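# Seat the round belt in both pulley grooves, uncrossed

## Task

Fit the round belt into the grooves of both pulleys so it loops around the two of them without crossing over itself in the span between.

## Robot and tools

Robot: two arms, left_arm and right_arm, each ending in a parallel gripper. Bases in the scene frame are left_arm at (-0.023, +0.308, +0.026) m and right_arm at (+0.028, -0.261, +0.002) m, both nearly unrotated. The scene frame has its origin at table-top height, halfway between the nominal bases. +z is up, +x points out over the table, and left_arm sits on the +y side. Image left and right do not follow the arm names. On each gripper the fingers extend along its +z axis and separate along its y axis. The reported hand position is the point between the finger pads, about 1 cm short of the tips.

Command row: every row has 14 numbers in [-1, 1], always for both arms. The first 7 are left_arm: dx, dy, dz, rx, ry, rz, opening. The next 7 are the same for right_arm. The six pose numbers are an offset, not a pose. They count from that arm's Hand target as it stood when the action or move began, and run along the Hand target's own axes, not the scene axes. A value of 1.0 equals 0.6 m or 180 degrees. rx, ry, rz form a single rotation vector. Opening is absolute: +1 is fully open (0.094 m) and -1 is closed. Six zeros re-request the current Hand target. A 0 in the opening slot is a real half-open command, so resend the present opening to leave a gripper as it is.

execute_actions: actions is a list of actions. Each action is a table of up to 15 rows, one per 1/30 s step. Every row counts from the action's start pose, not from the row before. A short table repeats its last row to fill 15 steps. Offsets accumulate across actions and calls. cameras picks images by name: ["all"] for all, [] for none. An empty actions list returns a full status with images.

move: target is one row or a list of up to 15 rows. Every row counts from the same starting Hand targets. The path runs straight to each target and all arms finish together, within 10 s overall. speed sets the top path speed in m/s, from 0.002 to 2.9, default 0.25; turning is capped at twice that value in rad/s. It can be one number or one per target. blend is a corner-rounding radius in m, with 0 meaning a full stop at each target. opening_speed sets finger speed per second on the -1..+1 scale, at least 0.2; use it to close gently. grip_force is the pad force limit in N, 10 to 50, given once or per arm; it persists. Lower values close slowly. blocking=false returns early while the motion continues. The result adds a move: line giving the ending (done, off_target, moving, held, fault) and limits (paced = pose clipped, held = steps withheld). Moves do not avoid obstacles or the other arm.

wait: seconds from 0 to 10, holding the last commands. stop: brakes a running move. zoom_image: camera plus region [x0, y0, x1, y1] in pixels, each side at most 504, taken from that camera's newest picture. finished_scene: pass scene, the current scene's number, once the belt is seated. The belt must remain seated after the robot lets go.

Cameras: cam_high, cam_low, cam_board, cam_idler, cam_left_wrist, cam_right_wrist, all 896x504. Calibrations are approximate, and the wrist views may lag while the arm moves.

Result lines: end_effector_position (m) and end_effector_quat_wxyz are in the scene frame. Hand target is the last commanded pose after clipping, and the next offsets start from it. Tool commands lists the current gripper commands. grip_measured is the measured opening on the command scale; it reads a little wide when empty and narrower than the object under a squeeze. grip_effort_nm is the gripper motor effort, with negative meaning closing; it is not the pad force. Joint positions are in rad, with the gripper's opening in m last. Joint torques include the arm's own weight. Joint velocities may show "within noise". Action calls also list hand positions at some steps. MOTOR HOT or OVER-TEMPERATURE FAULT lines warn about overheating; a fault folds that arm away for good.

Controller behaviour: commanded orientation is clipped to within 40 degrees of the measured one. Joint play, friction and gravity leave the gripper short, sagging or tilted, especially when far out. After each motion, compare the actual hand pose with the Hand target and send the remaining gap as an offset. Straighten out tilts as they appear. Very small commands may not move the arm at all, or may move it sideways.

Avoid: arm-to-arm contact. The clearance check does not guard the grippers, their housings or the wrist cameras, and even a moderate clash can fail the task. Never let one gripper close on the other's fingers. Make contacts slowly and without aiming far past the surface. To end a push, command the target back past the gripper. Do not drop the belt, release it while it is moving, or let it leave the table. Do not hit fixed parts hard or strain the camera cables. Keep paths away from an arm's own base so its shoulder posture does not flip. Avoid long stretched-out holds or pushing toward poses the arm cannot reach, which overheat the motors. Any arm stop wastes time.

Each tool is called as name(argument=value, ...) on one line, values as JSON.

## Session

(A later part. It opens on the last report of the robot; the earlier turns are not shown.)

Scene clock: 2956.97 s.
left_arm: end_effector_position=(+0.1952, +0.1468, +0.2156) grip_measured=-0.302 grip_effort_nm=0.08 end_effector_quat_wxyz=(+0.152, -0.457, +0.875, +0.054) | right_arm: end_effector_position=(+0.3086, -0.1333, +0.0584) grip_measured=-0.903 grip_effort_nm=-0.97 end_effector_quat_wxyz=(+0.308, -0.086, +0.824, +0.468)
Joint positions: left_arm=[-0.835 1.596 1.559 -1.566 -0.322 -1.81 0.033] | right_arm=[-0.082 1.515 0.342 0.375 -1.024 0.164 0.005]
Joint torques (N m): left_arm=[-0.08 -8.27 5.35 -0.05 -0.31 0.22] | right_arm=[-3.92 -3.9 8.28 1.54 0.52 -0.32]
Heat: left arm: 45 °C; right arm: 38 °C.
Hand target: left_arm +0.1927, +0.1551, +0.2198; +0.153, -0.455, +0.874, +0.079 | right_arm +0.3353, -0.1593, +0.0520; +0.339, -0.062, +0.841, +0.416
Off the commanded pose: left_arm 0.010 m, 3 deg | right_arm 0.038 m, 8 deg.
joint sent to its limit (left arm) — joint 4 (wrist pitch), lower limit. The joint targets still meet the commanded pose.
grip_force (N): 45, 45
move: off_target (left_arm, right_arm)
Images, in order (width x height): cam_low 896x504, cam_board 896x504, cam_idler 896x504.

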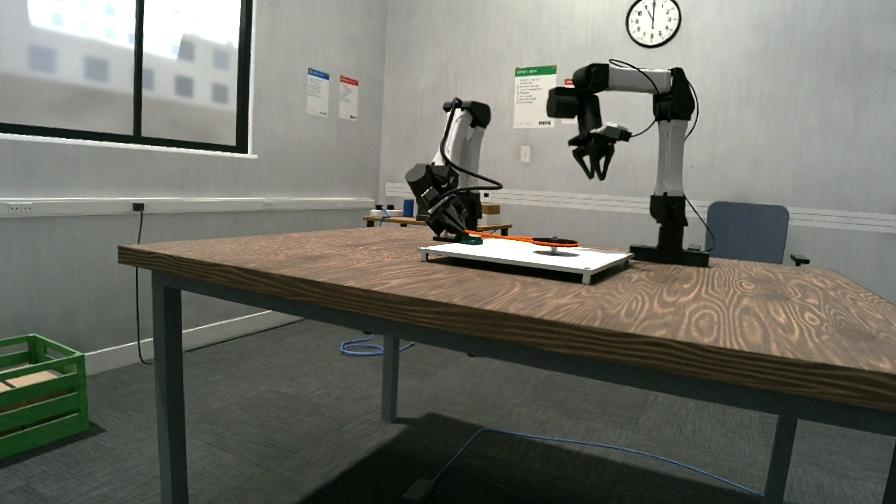

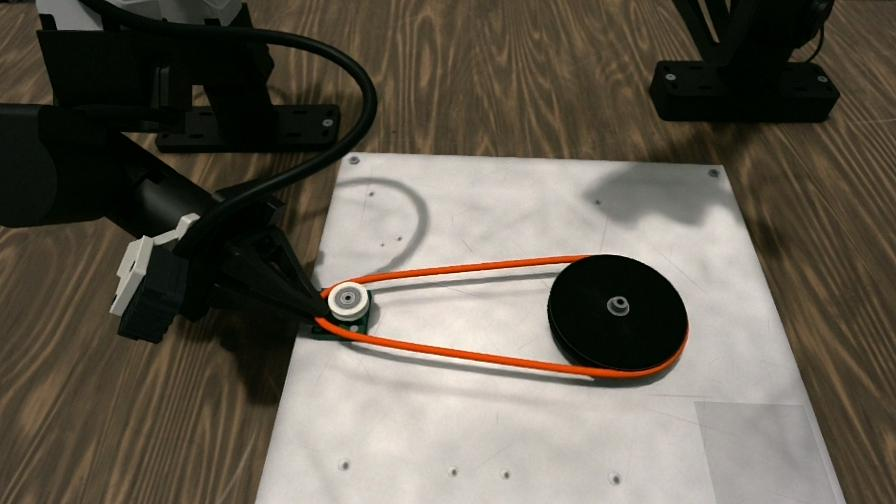

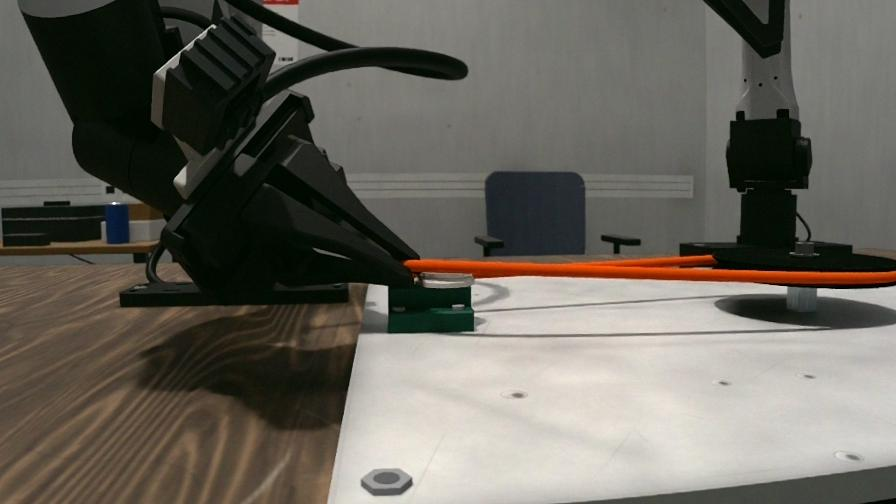

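move(target=[0,0,0,0,0,0,-0.3,-0.0018,-0.014,0.0127,0,0,0.0,-1], speed=0.05, cameras=["cam_low","cam_board","cam_idler"])

zoom_image(camera="cam_idler", region=[340, 180, 520, 340])

zoom_image(camera="cam_board", region=[260, 220, 440, 360])

zoom_image(camera="cam_low", region=[440, 220, 586, 258])

Scene clock: 2968.60 s.
left_arm: end_effector_position=(+0.1952, +0.1468, +0.2156) grip_measured=-0.302 grip_effort_nm=0.08 end_effector_quat_wxyz=(+0.152, -0.457, +0.875, +0.054) | right_arm: end_effector_position=(+0.3137, -0.1326, +0.0560) grip_measured=-0.903 grip_effort_nm=-0.97 end_effector_quat_wxyz=(+0.297, -0.084, +0.821, +0.480)
Joint positions: left_arm=[-0.835 1.596 1.559 -1.566 -0.322 -1.81 0.033] | right_arm=[-0.087 1.569 0.375 0.372 -1.052 0.163 0.005]
Joint torques (N m): left_arm=[0.1 -8.18 5.29 -0.08 -0.27 0.18] | right_arm=[-3.48 -3.37 7.02 1.94 0.78 -0.32]
Heat: left arm: 45 °C; right arm: 38 °C.
Hand target: left_arm +0.1927, +0.1551, +0.2198; +0.153, -0.455, +0.874, +0.079 | right_arm +0.3432, -0.1592, +0.0439; +0.339, -0.062, +0.841, +0.416
Off the commanded pose: left_arm 0.010 m, 3 deg | right_arm 0.042 m, 9 deg.
joint sent to its limit (left arm) — joint 4 (wrist pitch), lower limit. The joint targets still meet the commanded pose.
grip_force (N): 45, 45
move: off_target (left_arm, right_arm)
Images, in order (width x height): cam_low 896x504, cam_board 896x504, cam_idler 896x504.

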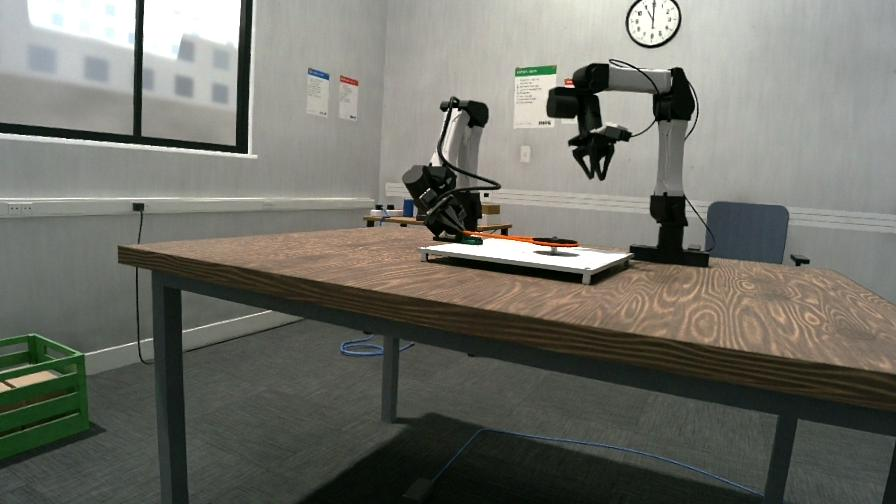

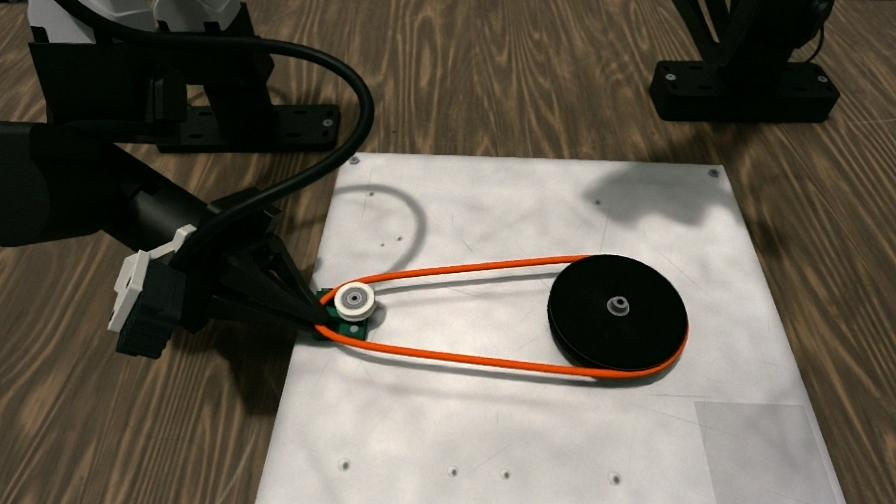

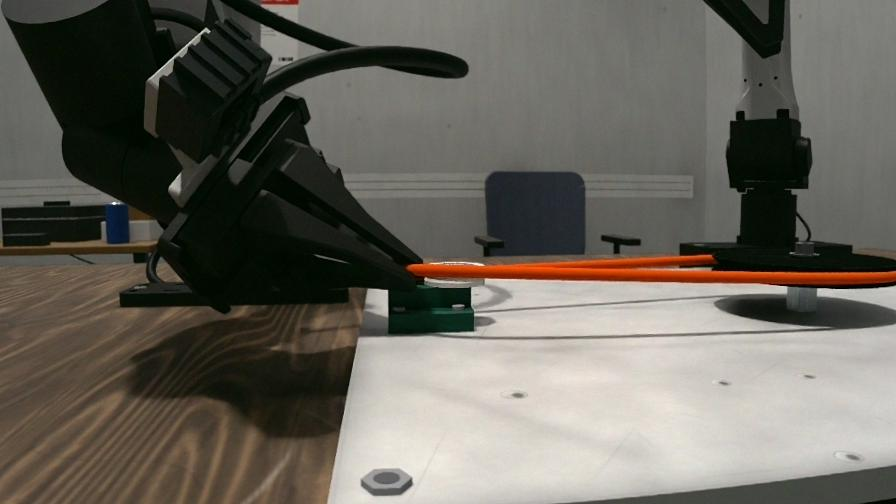

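Scaled by 2.800 from the camera's 896x504 image, which has a finer 1280x720 frame.

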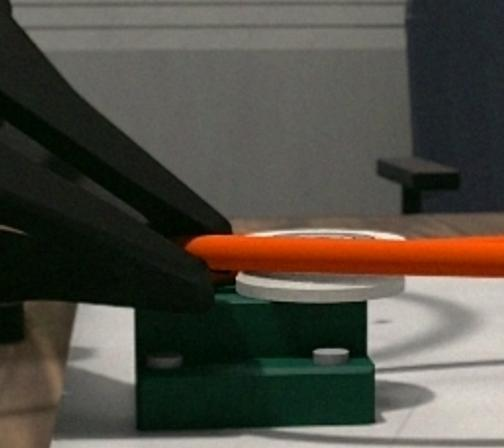

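Scaled by 2.800 from the camera's 896x504 image, which has a finer 1280x720 frame.

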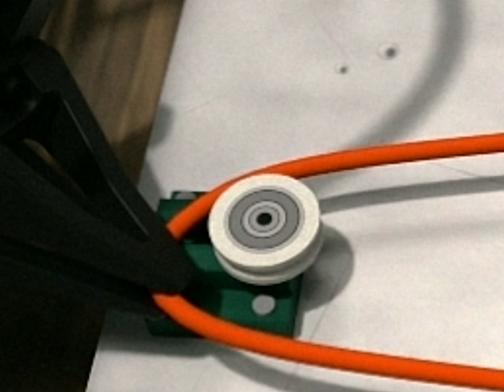

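Scaled by 3.452 from the camera's 896x504 image, which has a finer 1280x720 frame.

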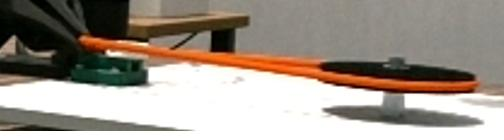

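move(target=[0,0,0,0,0,0,-0.3,0.019,0.0268,-0.01,0,0,0.0,-1], speed=0.05, cameras=["cam_low","cam_board","cam_idler"])

zoom_image(camera="cam_idler", region=[340, 180, 520, 340])

zoom_image(camera="cam_board", region=[260, 220, 440, 360])

zoom_image(camera="cam_low", region=[440, 220, 586, 258])

Scene clock: 2994.97 s.
left_arm: end_effector_position=(+0.1952, +0.1468, +0.2156) grip_measured=-0.302 grip_effort_nm=0.08 end_effector_quat_wxyz=(+0.152, -0.457, +0.875, +0.054) | right_arm: end_effector_position=(+0.3086, -0.1329, +0.0594) grip_measured=-0.903 grip_effort_nm=-0.97 end_effector_quat_wxyz=(+0.304, -0.087, +0.820, +0.476)
Joint positions: left_arm=[-0.835 1.596 1.559 -1.566 -0.322 -1.81 0.033] | right_arm=[-0.088 1.527 0.349 0.372 -1.046 0.163 0.005]
Joint torques (N m): left_arm=[0.18 -8.28 5.37 -0.04 -0.29 0.23] | right_arm=[-1.17 -7.32 4.01 2.01 0.9 0.05]
Heat: left arm: 44 °C; right arm: 40 °C.
Hand target: left_arm +0.1927, +0.1551, +0.2198; +0.153, -0.455, +0.874, +0.079 | right_arm +0.3253, -0.1513, +0.0500; +0.340, -0.062, +0.841, +0.416
Off the commanded pose: left_arm 0.010 m, 3 deg | right_arm 0.027 m, 9 deg.
joint sent to its limit (left arm) — joint 4 (wrist pitch), lower limit. The joint targets still meet the commanded pose.
grip_force (N): 45, 45
move: off_target (left_arm, right_arm)
Images, in order (width x height): cam_low 896x504, cam_board 896x504, cam_idler 896x504.

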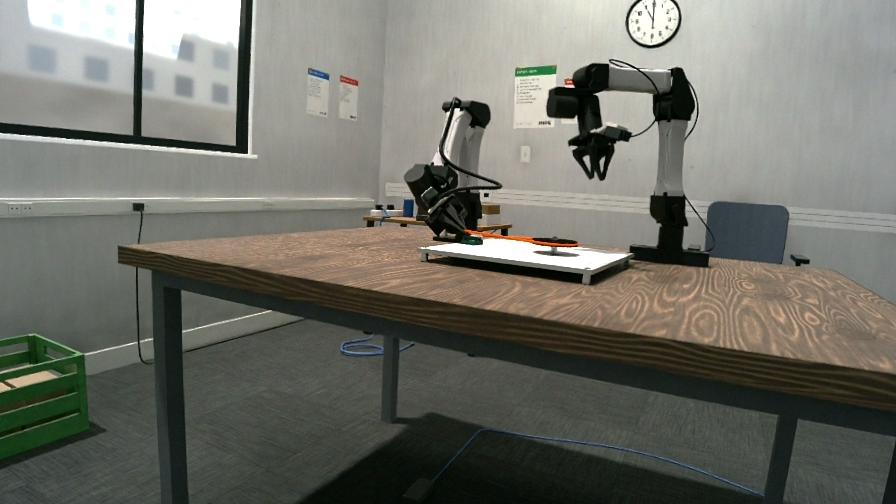

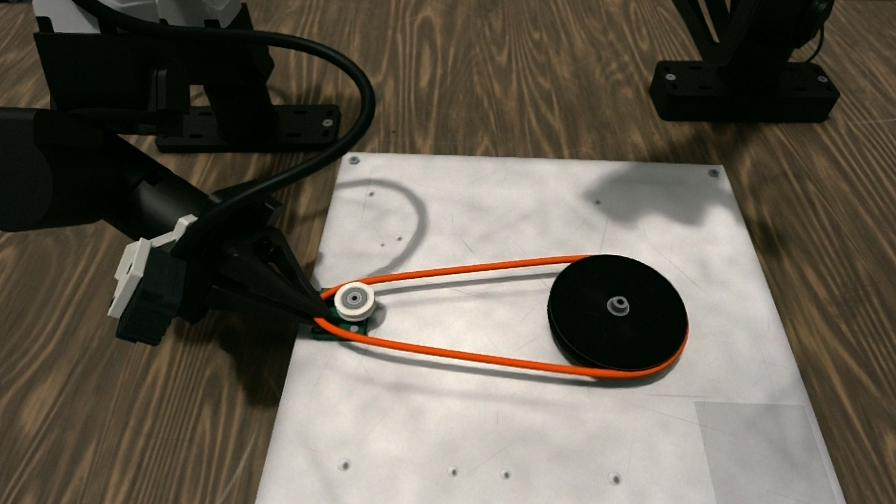

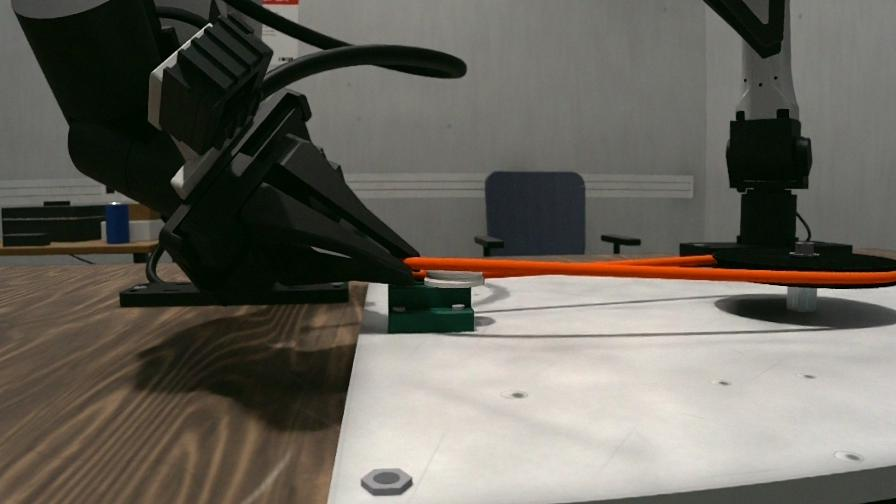

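Scaled by 2.800 from the camera's 896x504 image, which has a finer 1280x720 frame.

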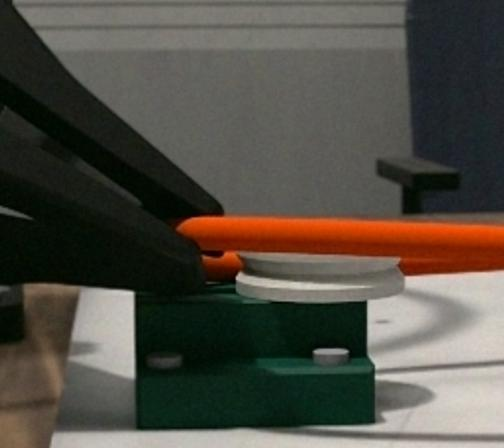

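Scaled by 2.800 from the camera's 896x504 image, which has a finer 1280x720 frame.

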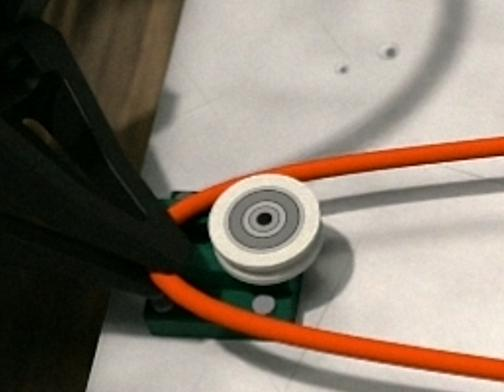

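Scaled by 3.452 from the camera's 896x504 image, which has a finer 1280x720 frame.

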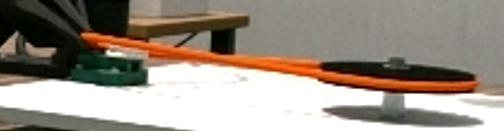

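move(target=[0,0,0,0,0,0,-0.3,-0.0035,-0.016,0.011,0,0,0.0,-1], speed=0.05, cameras=["cam_idler"])

zoom_image(camera="cam_idler", region=[340, 180, 520, 340])

Scene clock: 3006.27 s.
left_arm: end_effector_position=(+0.1952, +0.1468, +0.2156) grip_measured=-0.302 grip_effort_nm=0.08 end_effector_quat_wxyz=(+0.152, -0.457, +0.875, +0.054) | right_arm: end_effector_position=(+0.3103, -0.1330, +0.0570) grip_measured=-0.903 grip_effort_nm=-0.97 end_effector_quat_wxyz=(+0.306, -0.088, +0.820, +0.476)
Joint positions: left_arm=[-0.835 1.596 1.559 -1.566 -0.322 -1.81 0.033] | right_arm=[-0.088 1.547 0.349 0.396 -1.046 0.163 0.005]
Joint torques (N m): left_arm=[-0.2 -8.06 5.5 -0.08 -0.25 0.2] | right_arm=[-1.65 -3.08 5.64 2.14 0.87 -0.05]
Heat: left arm: 44 °C; right arm: 40 °C.
Hand target: left_arm +0.1927, +0.1551, +0.2198; +0.153, -0.455, +0.874, +0.079 | right_arm +0.3340, -0.1530, +0.0422; +0.340, -0.062, +0.841, +0.416
Off the commanded pose: left_arm 0.010 m, 3 deg | right_arm 0.034 m, 9 deg.
joint sent to its limit (left arm) — joint 4 (wrist pitch), lower limit. The joint targets still meet the commanded pose.
grip_force (N): 45, 45
move: off_target (left_arm, right_arm)
Images, in order (width x height): cam_idler 896x504.

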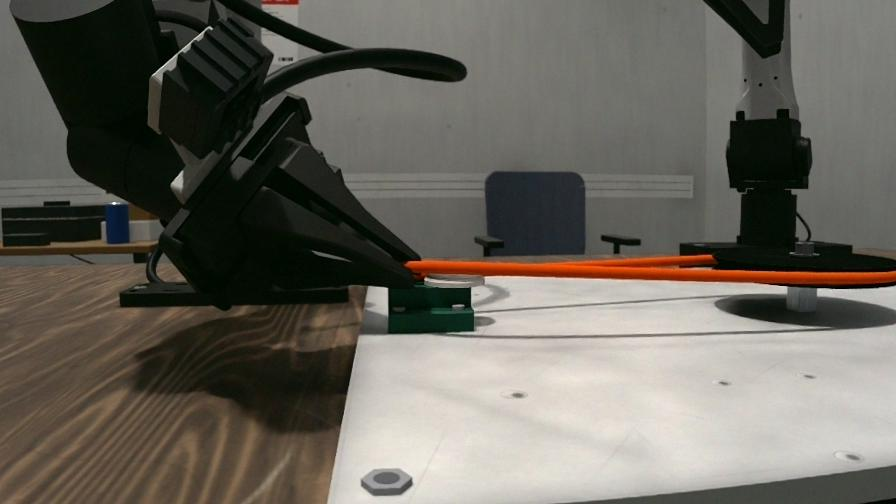

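Scaled by 2.800 from the camera's 896x504 image, which has a finer 1280x720 frame.

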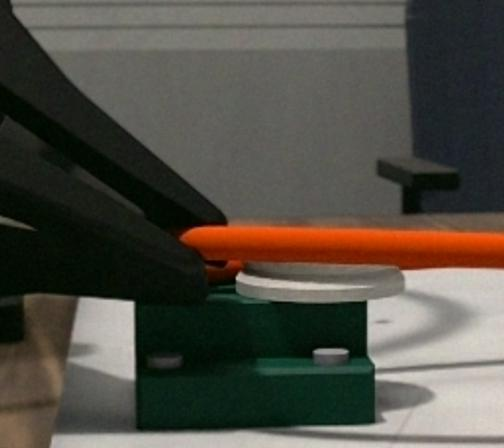

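move(target=[0,0,0,0,0,0,-0.3,-0.0015,-0.0103,0.0093,0,0,0.0,-1], speed=0.05, cameras=["cam_idler"])

zoom_image(camera="cam_idler", region=[340, 180, 520, 340])

Scene clock: 3011.50 s.
left_arm: end_effector_position=(+0.1952, +0.1468, +0.2156) grip_measured=-0.302 grip_effort_nm=0.08 end_effector_quat_wxyz=(+0.152, -0.457, +0.875, +0.054) | right_arm: end_effector_position=(+0.3150, -0.1325, +0.0546) grip_measured=-0.903 grip_effort_nm=-0.97 end_effector_quat_wxyz=(+0.313, -0.095, +0.815, +0.479)
Joint positions: left_arm=[-0.835 1.596 1.559 -1.566 -0.322 -1.81 0.033] | right_arm=[-0.088 1.593 0.355 0.456 -1.057 0.163 0.005]
Joint torques (N m): left_arm=[0.06 -8.13 5.24 -0.08 -0.22 0.21] | right_arm=[-1.55 -2.76 5.97 1.99 0.99 -0.02]
Heat: left arm: 44 °C; right arm: 40 °C.
Hand target: left_arm +0.1927, +0.1551, +0.2198; +0.153, -0.455, +0.874, +0.079 | right_arm +0.3401, -0.1530, +0.0364; +0.340, -0.062, +0.841, +0.416
Off the commanded pose: left_arm 0.010 m, 3 deg | right_arm 0.037 m, 9 deg.
joint sent to its limit (left arm) — joint 4 (wrist pitch), lower limit. The joint targets still meet the commanded pose.
grip_force (N): 45, 45
move: off_target (left_arm, right_arm)
Images, in order (width x height): cam_idler 896x504.

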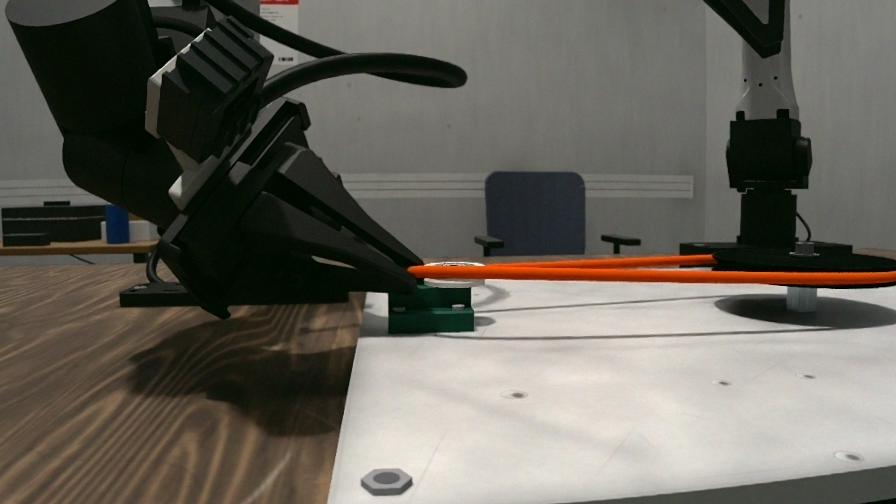

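Scaled by 2.800 from the camera's 896x504 image, which has a finer 1280x720 frame.

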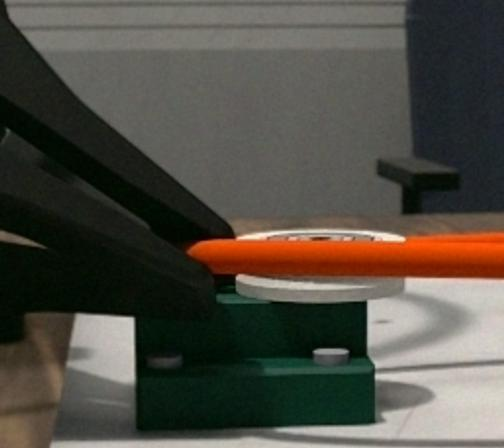

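move(target=[0,0,0,0,0,0,-0.3,0,0,0,0,0,0,-0.72], opening_speed=0.4, cameras=["cam_low","cam_board","cam_idler"])

zoom_image(camera="cam_idler", region=[340, 180, 520, 340])

zoom_image(camera="cam_board", region=[260, 220, 440, 360])

zoom_image(camera="cam_low", region=[440, 220, 586, 258])

Scene clock: 3020.67 s.
left_arm: end_effector_position=(+0.1952, +0.1468, +0.2156) grip_measured=-0.302 grip_effort_nm=0.08 end_effector_quat_wxyz=(+0.152, -0.457, +0.875, +0.054) | right_arm: end_effector_position=(+0.3243, -0.1446, +0.0406) grip_measured=-0.723 grip_effort_nm=0.15 end_effector_quat_wxyz=(+0.319, -0.071, +0.834, +0.445)
Joint positions: left_arm=[-0.835 1.596 1.559 -1.566 -0.322 -1.81 0.033] | right_arm=[-0.102 1.622 0.355 0.472 -0.977 0.163 0.013]
Joint torques (N m): left_arm=[0.03 -8.14 5.33 -0.06 -0.3 0.27] | right_arm=[0.29 -3.7 6.12 2.16 0.3 0.11]
Heat: left arm: 44 °C; right arm: 41 °C.
Hand target: left_arm +0.1927, +0.1551, +0.2198; +0.153, -0.455, +0.874, +0.079 | right_arm +0.3400, -0.1530, +0.0364; +0.340, -0.062, +0.841, +0.416
Off the commanded pose: left_arm 0.010 m, 3 deg | right_arm 0.018 m, 4 deg.
joint sent to its limit (left arm) — joint 4 (wrist pitch), lower limit. The joint targets still meet the commanded pose.
grip_force (N): 45, 45
move: off_target (left_arm, right_arm)
Images, in order (width x height): cam_low 896x504, cam_board 896x504, cam_idler 896x504.

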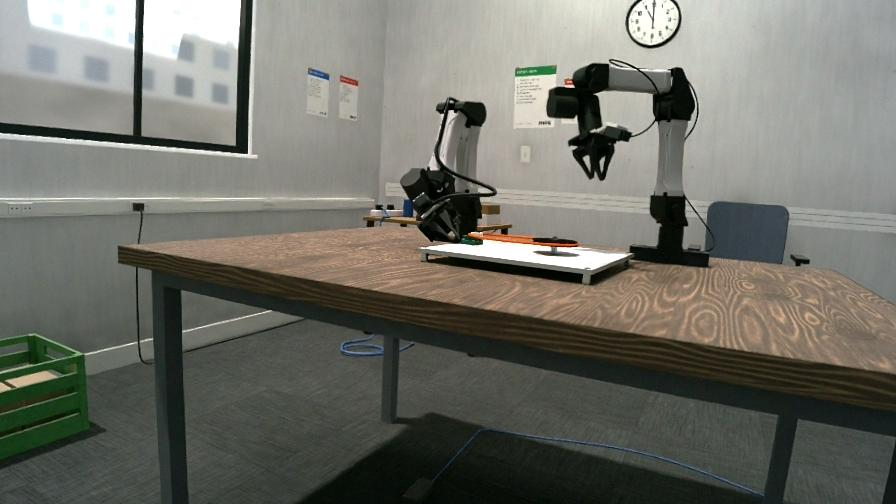

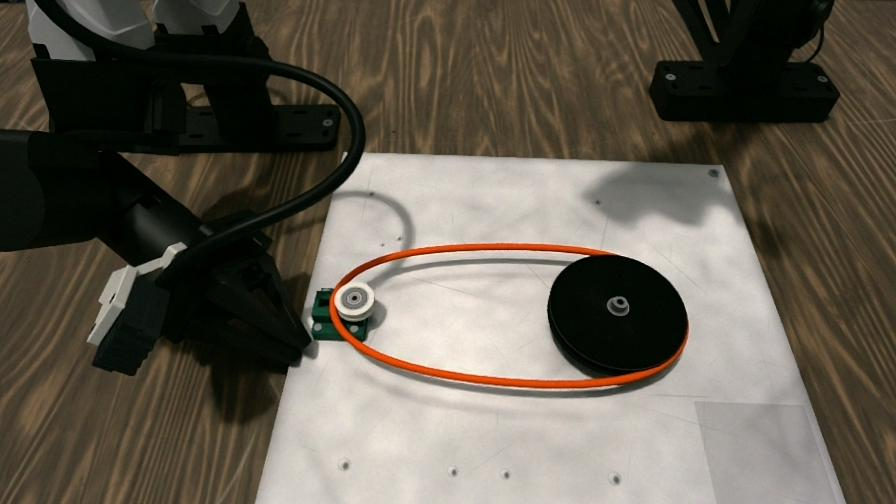

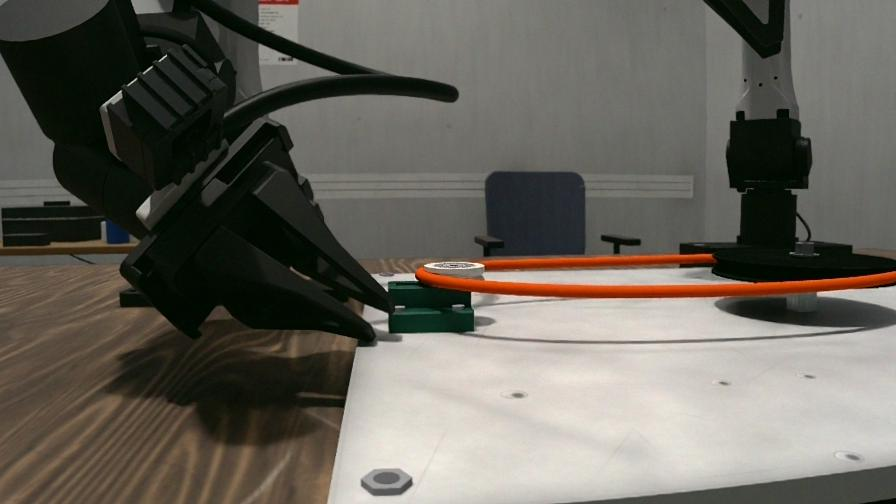

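Scaled by 2.800 from the camera's 896x504 image, which has a finer 1280x720 frame.

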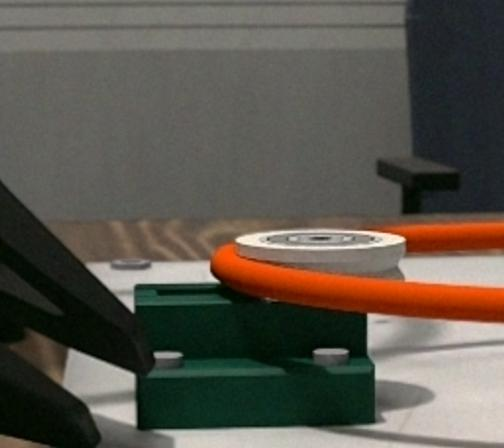

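Scaled by 2.800 from the camera's 896x504 image, which has a finer 1280x720 frame.

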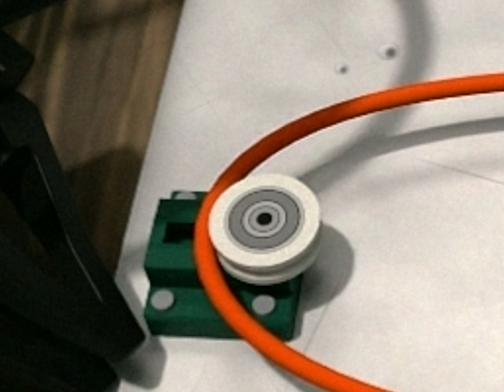

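Scaled by 3.452 from the camera's 896x504 image, which has a finer 1280x720 frame.

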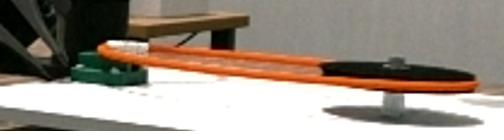

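move(target=[0,0,0,0,0,0,-0.3,0,0,-0.14,0,0,0,-0.72], speed=0.1, cameras=["cam_low","cam_board","cam_idler"])

zoom_image(camera="cam_idler", region=[380, 210, 560, 340])

zoom_image(camera="cam_low", region=[528, 226, 586, 258])

zoom_image(camera="cam_idler", region=[690, 220, 896, 340])

zoom_image(camera="cam_low", region=[450, 220, 508, 252])

Scene clock: 3058.73 s.
left_arm: end_effector_position=(+0.1952, +0.1468, +0.2156) grip_measured=-0.302 grip_effort_nm=0.08 end_effector_quat_wxyz=(+0.152, -0.457, +0.875, +0.054) | right_arm: end_effector_position=(+0.2952, -0.2170, +0.0637) grip_measured=-0.723 grip_effort_nm=0.12 end_effector_quat_wxyz=(+0.339, -0.056, +0.851, +0.396)
Joint positions: left_arm=[-0.835 1.596 1.559 -1.566 -0.322 -1.81 0.033] | right_arm=[-0.436 1.387 0.443 -0.237 -1.055 -0.333 0.013]
Joint torques (N m): left_arm=[0.01 -8.27 5.3 -0.09 -0.25 0.19] | right_arm=[-0.17 -2.97 7.88 0.75 -0.95 -0.19]
Heat: left arm: 44 °C; right arm: 39 °C.
Hand target: left_arm +0.1927, +0.1551, +0.2198; +0.153, -0.455, +0.874, +0.079 | right_arm +0.2963, -0.2153, +0.0719; +0.340, -0.062, +0.841, +0.416
Off the commanded pose: left_arm 0.010 m, 3 deg | right_arm 0.008 m, 3 deg.
joint sent to its limit (left arm) — joint 4 (wrist pitch), lower limit. The joint targets still meet the commanded pose.
grip_force (N): 45, 45
move: off_target (left_arm, right_arm)
Images, in order (width x height): cam_low 896x504, cam_board 896x504, cam_idler 896x504.

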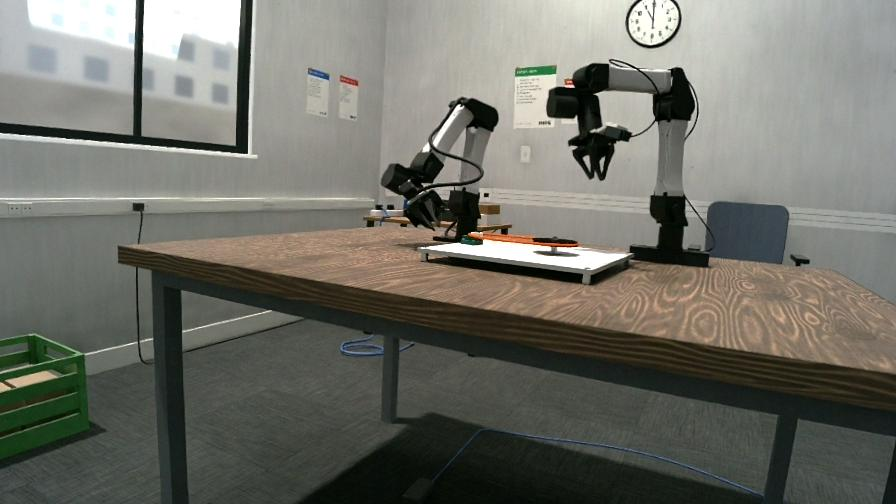

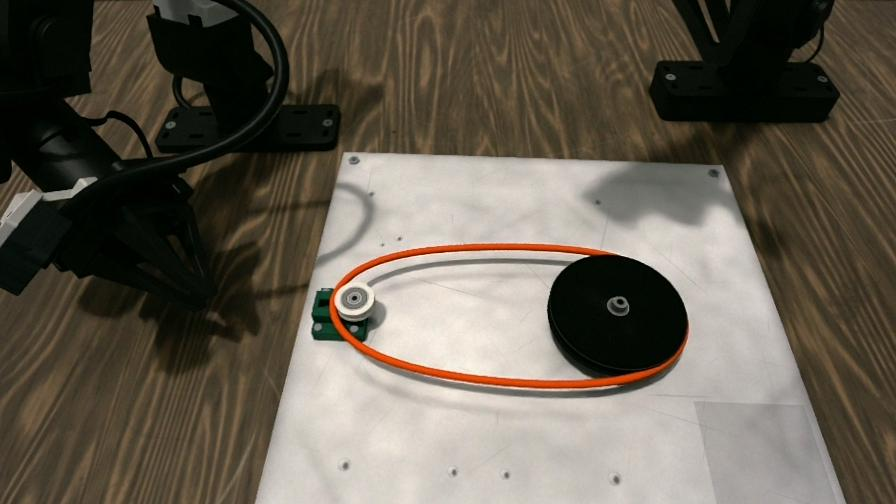

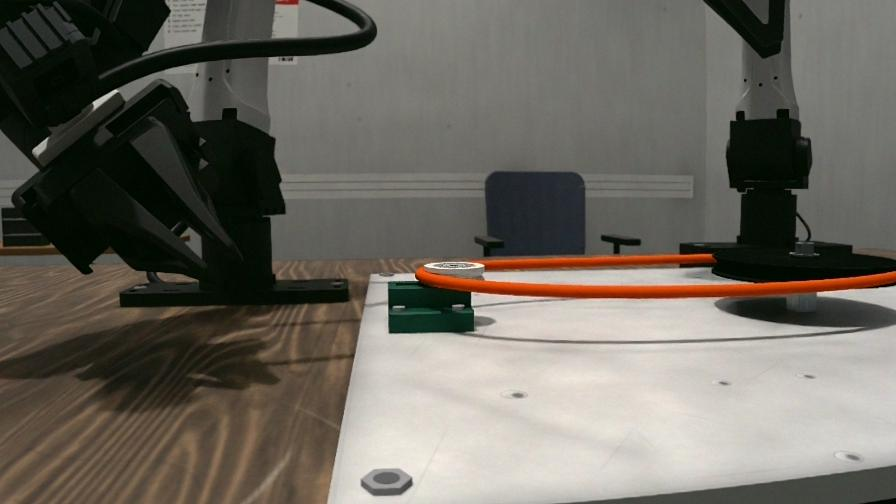

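Scaled by 2.800 from the camera's 896x504 image, which has a finer 1280x720 frame.

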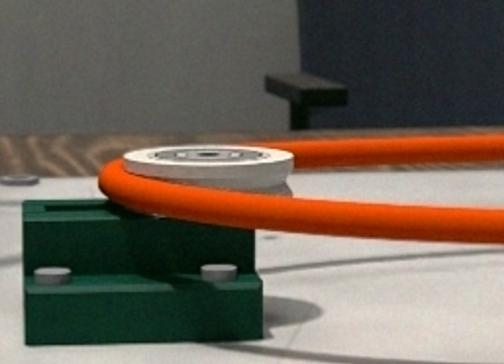

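Scaled by 8.690 from the camera's 896x504 image, which has a finer 1280x720 frame.

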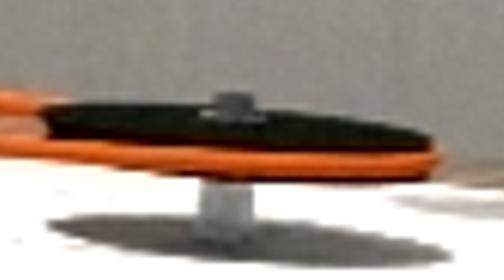

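Scaled by 2.447 from the camera's 896x504 image, which has a finer 1280x720 frame.

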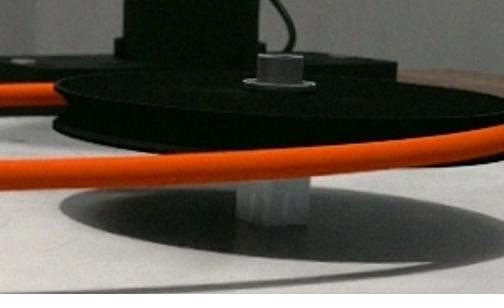

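Scaled by 8.690 from the camera's 896x504 image, which has a finer 1280x720 frame.

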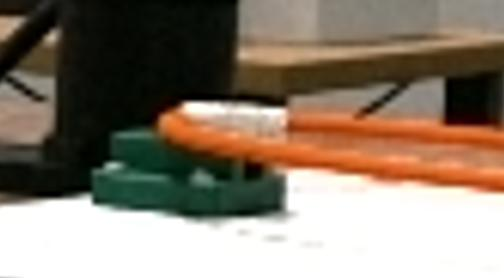

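move(target=[[0,0,0,0,0,0,-0.3,-0.0935,0.0987,-0.0633,0.0779,0.072,-0.0851,-1],[0,0,0,0,0,0,-0.3,-0.0178,0.2542,0.1138,0.1558,0.144,-0.1703,-1]], blend=[0.02,0], speed=0.15, cameras=["cam_board","cam_idler"])

Scene clock: 3102.63 s.
left_arm: end_effector_position=(+0.1952, +0.1468, +0.2156) grip_measured=-0.302 grip_effort_nm=0.08 end_effector_quat_wxyz=(+0.152, -0.457, +0.875, +0.054) | right_arm: end_effector_position=(+0.2703, -0.0742, +0.1398) grip_measured=-0.993 grip_effort_nm=-0.42 end_effector_quat_wxyz=(+0.226, -0.291, +0.926, +0.079)
Joint positions: left_arm=[-0.835 1.596 1.559 -1.566 -0.322 -1.81 0.033] | right_arm=[0.656 1.256 0.989 -0.819 0.009 0.051 0]
Joint torques (N m): left_arm=[0.13 -8.38 5.31 -0.02 -0.24 0.21] | right_arm=[0.95 -3.49 9.84 1.73 0.29 0.22]
Heat: left arm: 44 °C; right arm: 37 °C.
Hand target: left_arm +0.1927, +0.1551, +0.2198; +0.153, -0.455, +0.874, +0.079 | right_arm +0.2810, -0.0680, +0.1501; +0.247, -0.285, +0.923, +0.078
Off the commanded pose: left_arm 0.010 m, 3 deg | right_arm 0.016 m, 3 deg.
joint sent to its limit (left arm) — joint 4 (wrist pitch), lower limit. The joint targets still meet the commanded pose.
grip_force (N): 45, 45
move: off_target (left_arm, right_arm)
Images, in order (width x height): cam_board 896x504, cam_idler 896x504.

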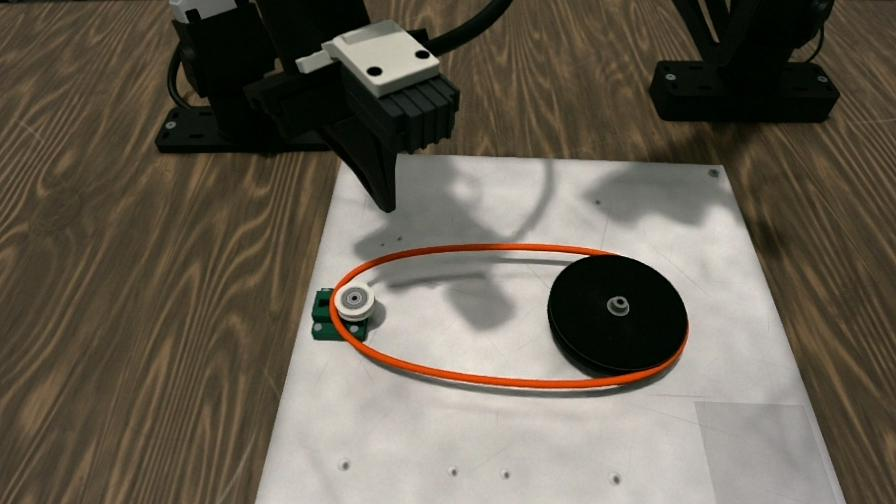

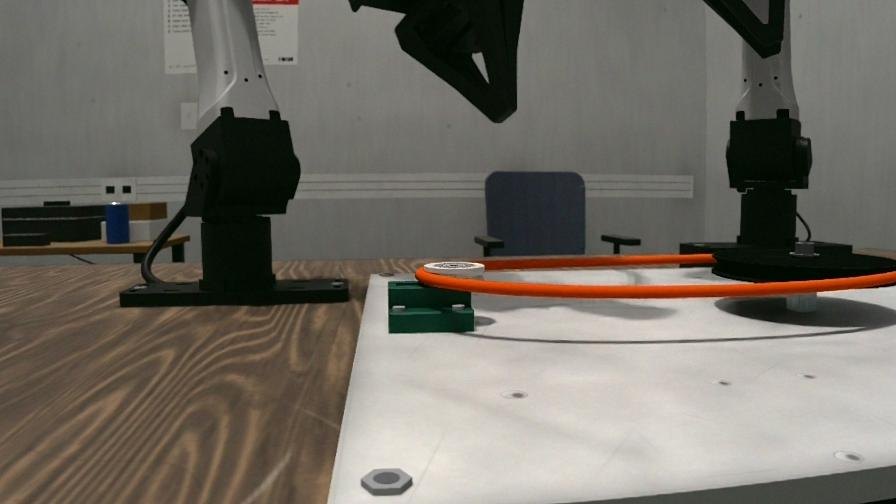

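move(target=[0,0,0,0,0,0,-0.3,0.0465,-0.0067,0.1118,0,0,0,-1], speed=0.1, cameras=["cam_board","cam_idler"])

zoom_image(camera="cam_idler", region=[380, 210, 560, 340])

Scene clock: 3111.50 s.
left_arm: end_effector_position=(+0.1952, +0.1468, +0.2156) grip_measured=-0.302 grip_effort_nm=0.08 end_effector_quat_wxyz=(+0.152, -0.457, +0.875, +0.054) | right_arm: end_effector_position=(+0.2827, -0.0664, +0.0816) grip_measured=-0.993 grip_effort_nm=-0.42 end_effector_quat_wxyz=(+0.234, -0.289, +0.925, +0.080)
Joint positions: left_arm=[-0.835 1.596 1.559 -1.566 -0.322 -1.81 0.033] | right_arm=[0.653 1.344 0.81 -0.538 0.013 0.051 0]
Joint torques (N m): left_arm=[-0.01 -8.14 5.37 -0.03 -0.24 0.2] | right_arm=[-0.17 -4.12 5.61 2.09 0.2 0.04]
Heat: left arm: 44 °C; right arm: 38 °C.
Hand target: left_arm +0.1927, +0.1551, +0.2198; +0.153, -0.455, +0.874, +0.079 | right_arm +0.2910, -0.0659, +0.0781; +0.247, -0.285, +0.923, +0.078
Off the commanded pose: left_arm 0.010 m, 3 deg | right_arm 0.009 m, 2 deg.
joint sent to its limit (left arm) — joint 4 (wrist pitch), lower limit. The joint targets still meet the commanded pose.
grip_force (N): 45, 45
move: off_target (left_arm)
Images, in order (width x height): cam_board 896x504, cam_idler 896x504.

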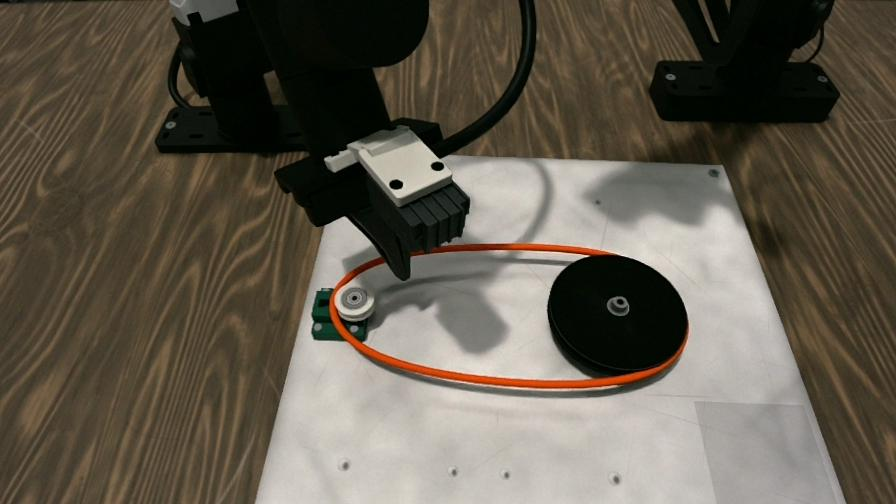

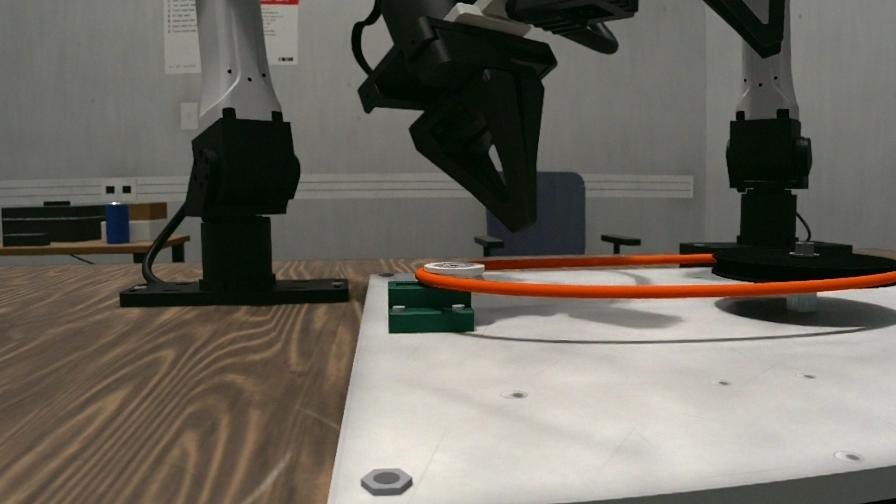

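Scaled by 2.800 from the camera's 896x504 image, which has a finer 1280x720 frame.

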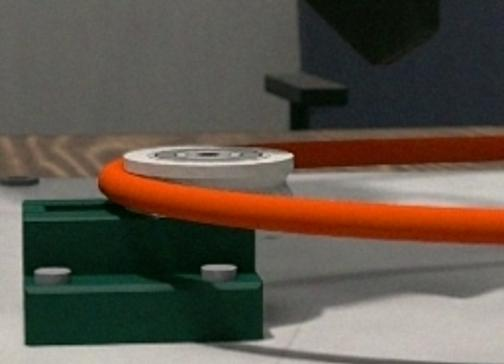

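move(target=[0,0,0,0,0,0,-0.3,0.0175,0,0.0303,0,0,0,-1], speed=0.1, cameras=["cam_board","cam_idler"])

zoom_image(camera="cam_idler", region=[380, 210, 560, 340])

Scene clock: 3121.73 s.
left_arm: end_effector_position=(+0.1952, +0.1468, +0.2156) grip_measured=-0.302 grip_effort_nm=0.08 end_effector_quat_wxyz=(+0.152, -0.457, +0.875, +0.054) | right_arm: end_effector_position=(+0.2833, -0.0659, +0.0607) grip_measured=-0.993 grip_effort_nm=-0.42 end_effector_quat_wxyz=(+0.234, -0.289, +0.925, +0.080)
Joint positions: left_arm=[-0.835 1.596 1.559 -1.566 -0.322 -1.81 0.033] | right_arm=[0.653 1.378 0.748 -0.441 0.013 0.051 0]
Joint torques (N m): left_arm=[-0.02 -8.18 5.29 -0.05 -0.32 0.14] | right_arm=[-0.16 -4.27 5.41 2.09 0.21 0.04]
Heat: left arm: 44 °C; right arm: 38 °C.
Hand target: left_arm +0.1927, +0.1551, +0.2198; +0.153, -0.455, +0.874, +0.079 | right_arm +0.2909, -0.0658, +0.0571; +0.247, -0.285, +0.923, +0.078
Off the commanded pose: left_arm 0.010 m, 3 deg | right_arm 0.008 m, 2 deg.
joint sent to its limit (left arm) — joint 4 (wrist pitch), lower limit. The joint targets still meet the commanded pose.
grip_force (N): 45, 45
move: off_target (left_arm)
Images, in order (width x height): cam_board 896x504, cam_idler 896x504.

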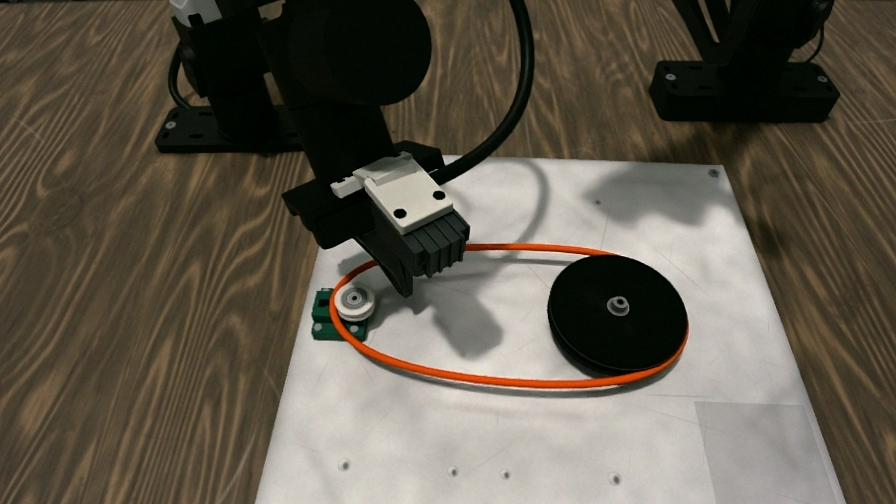

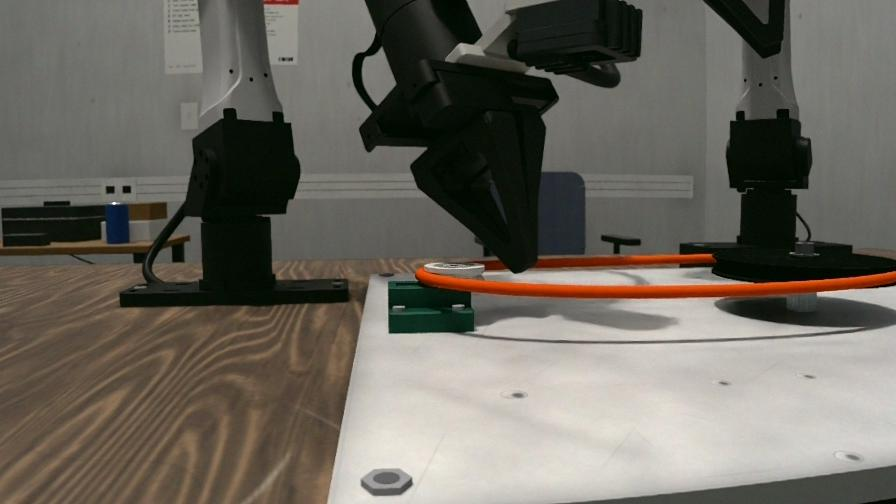

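Scaled by 2.800 from the camera's 896x504 image, which has a finer 1280x720 frame.

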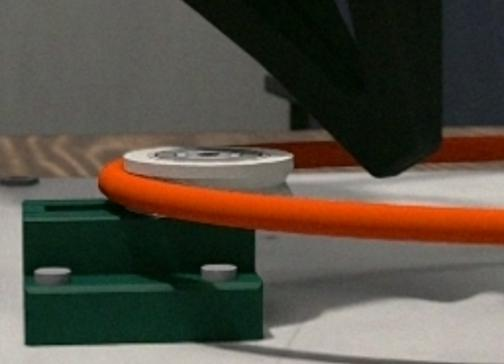

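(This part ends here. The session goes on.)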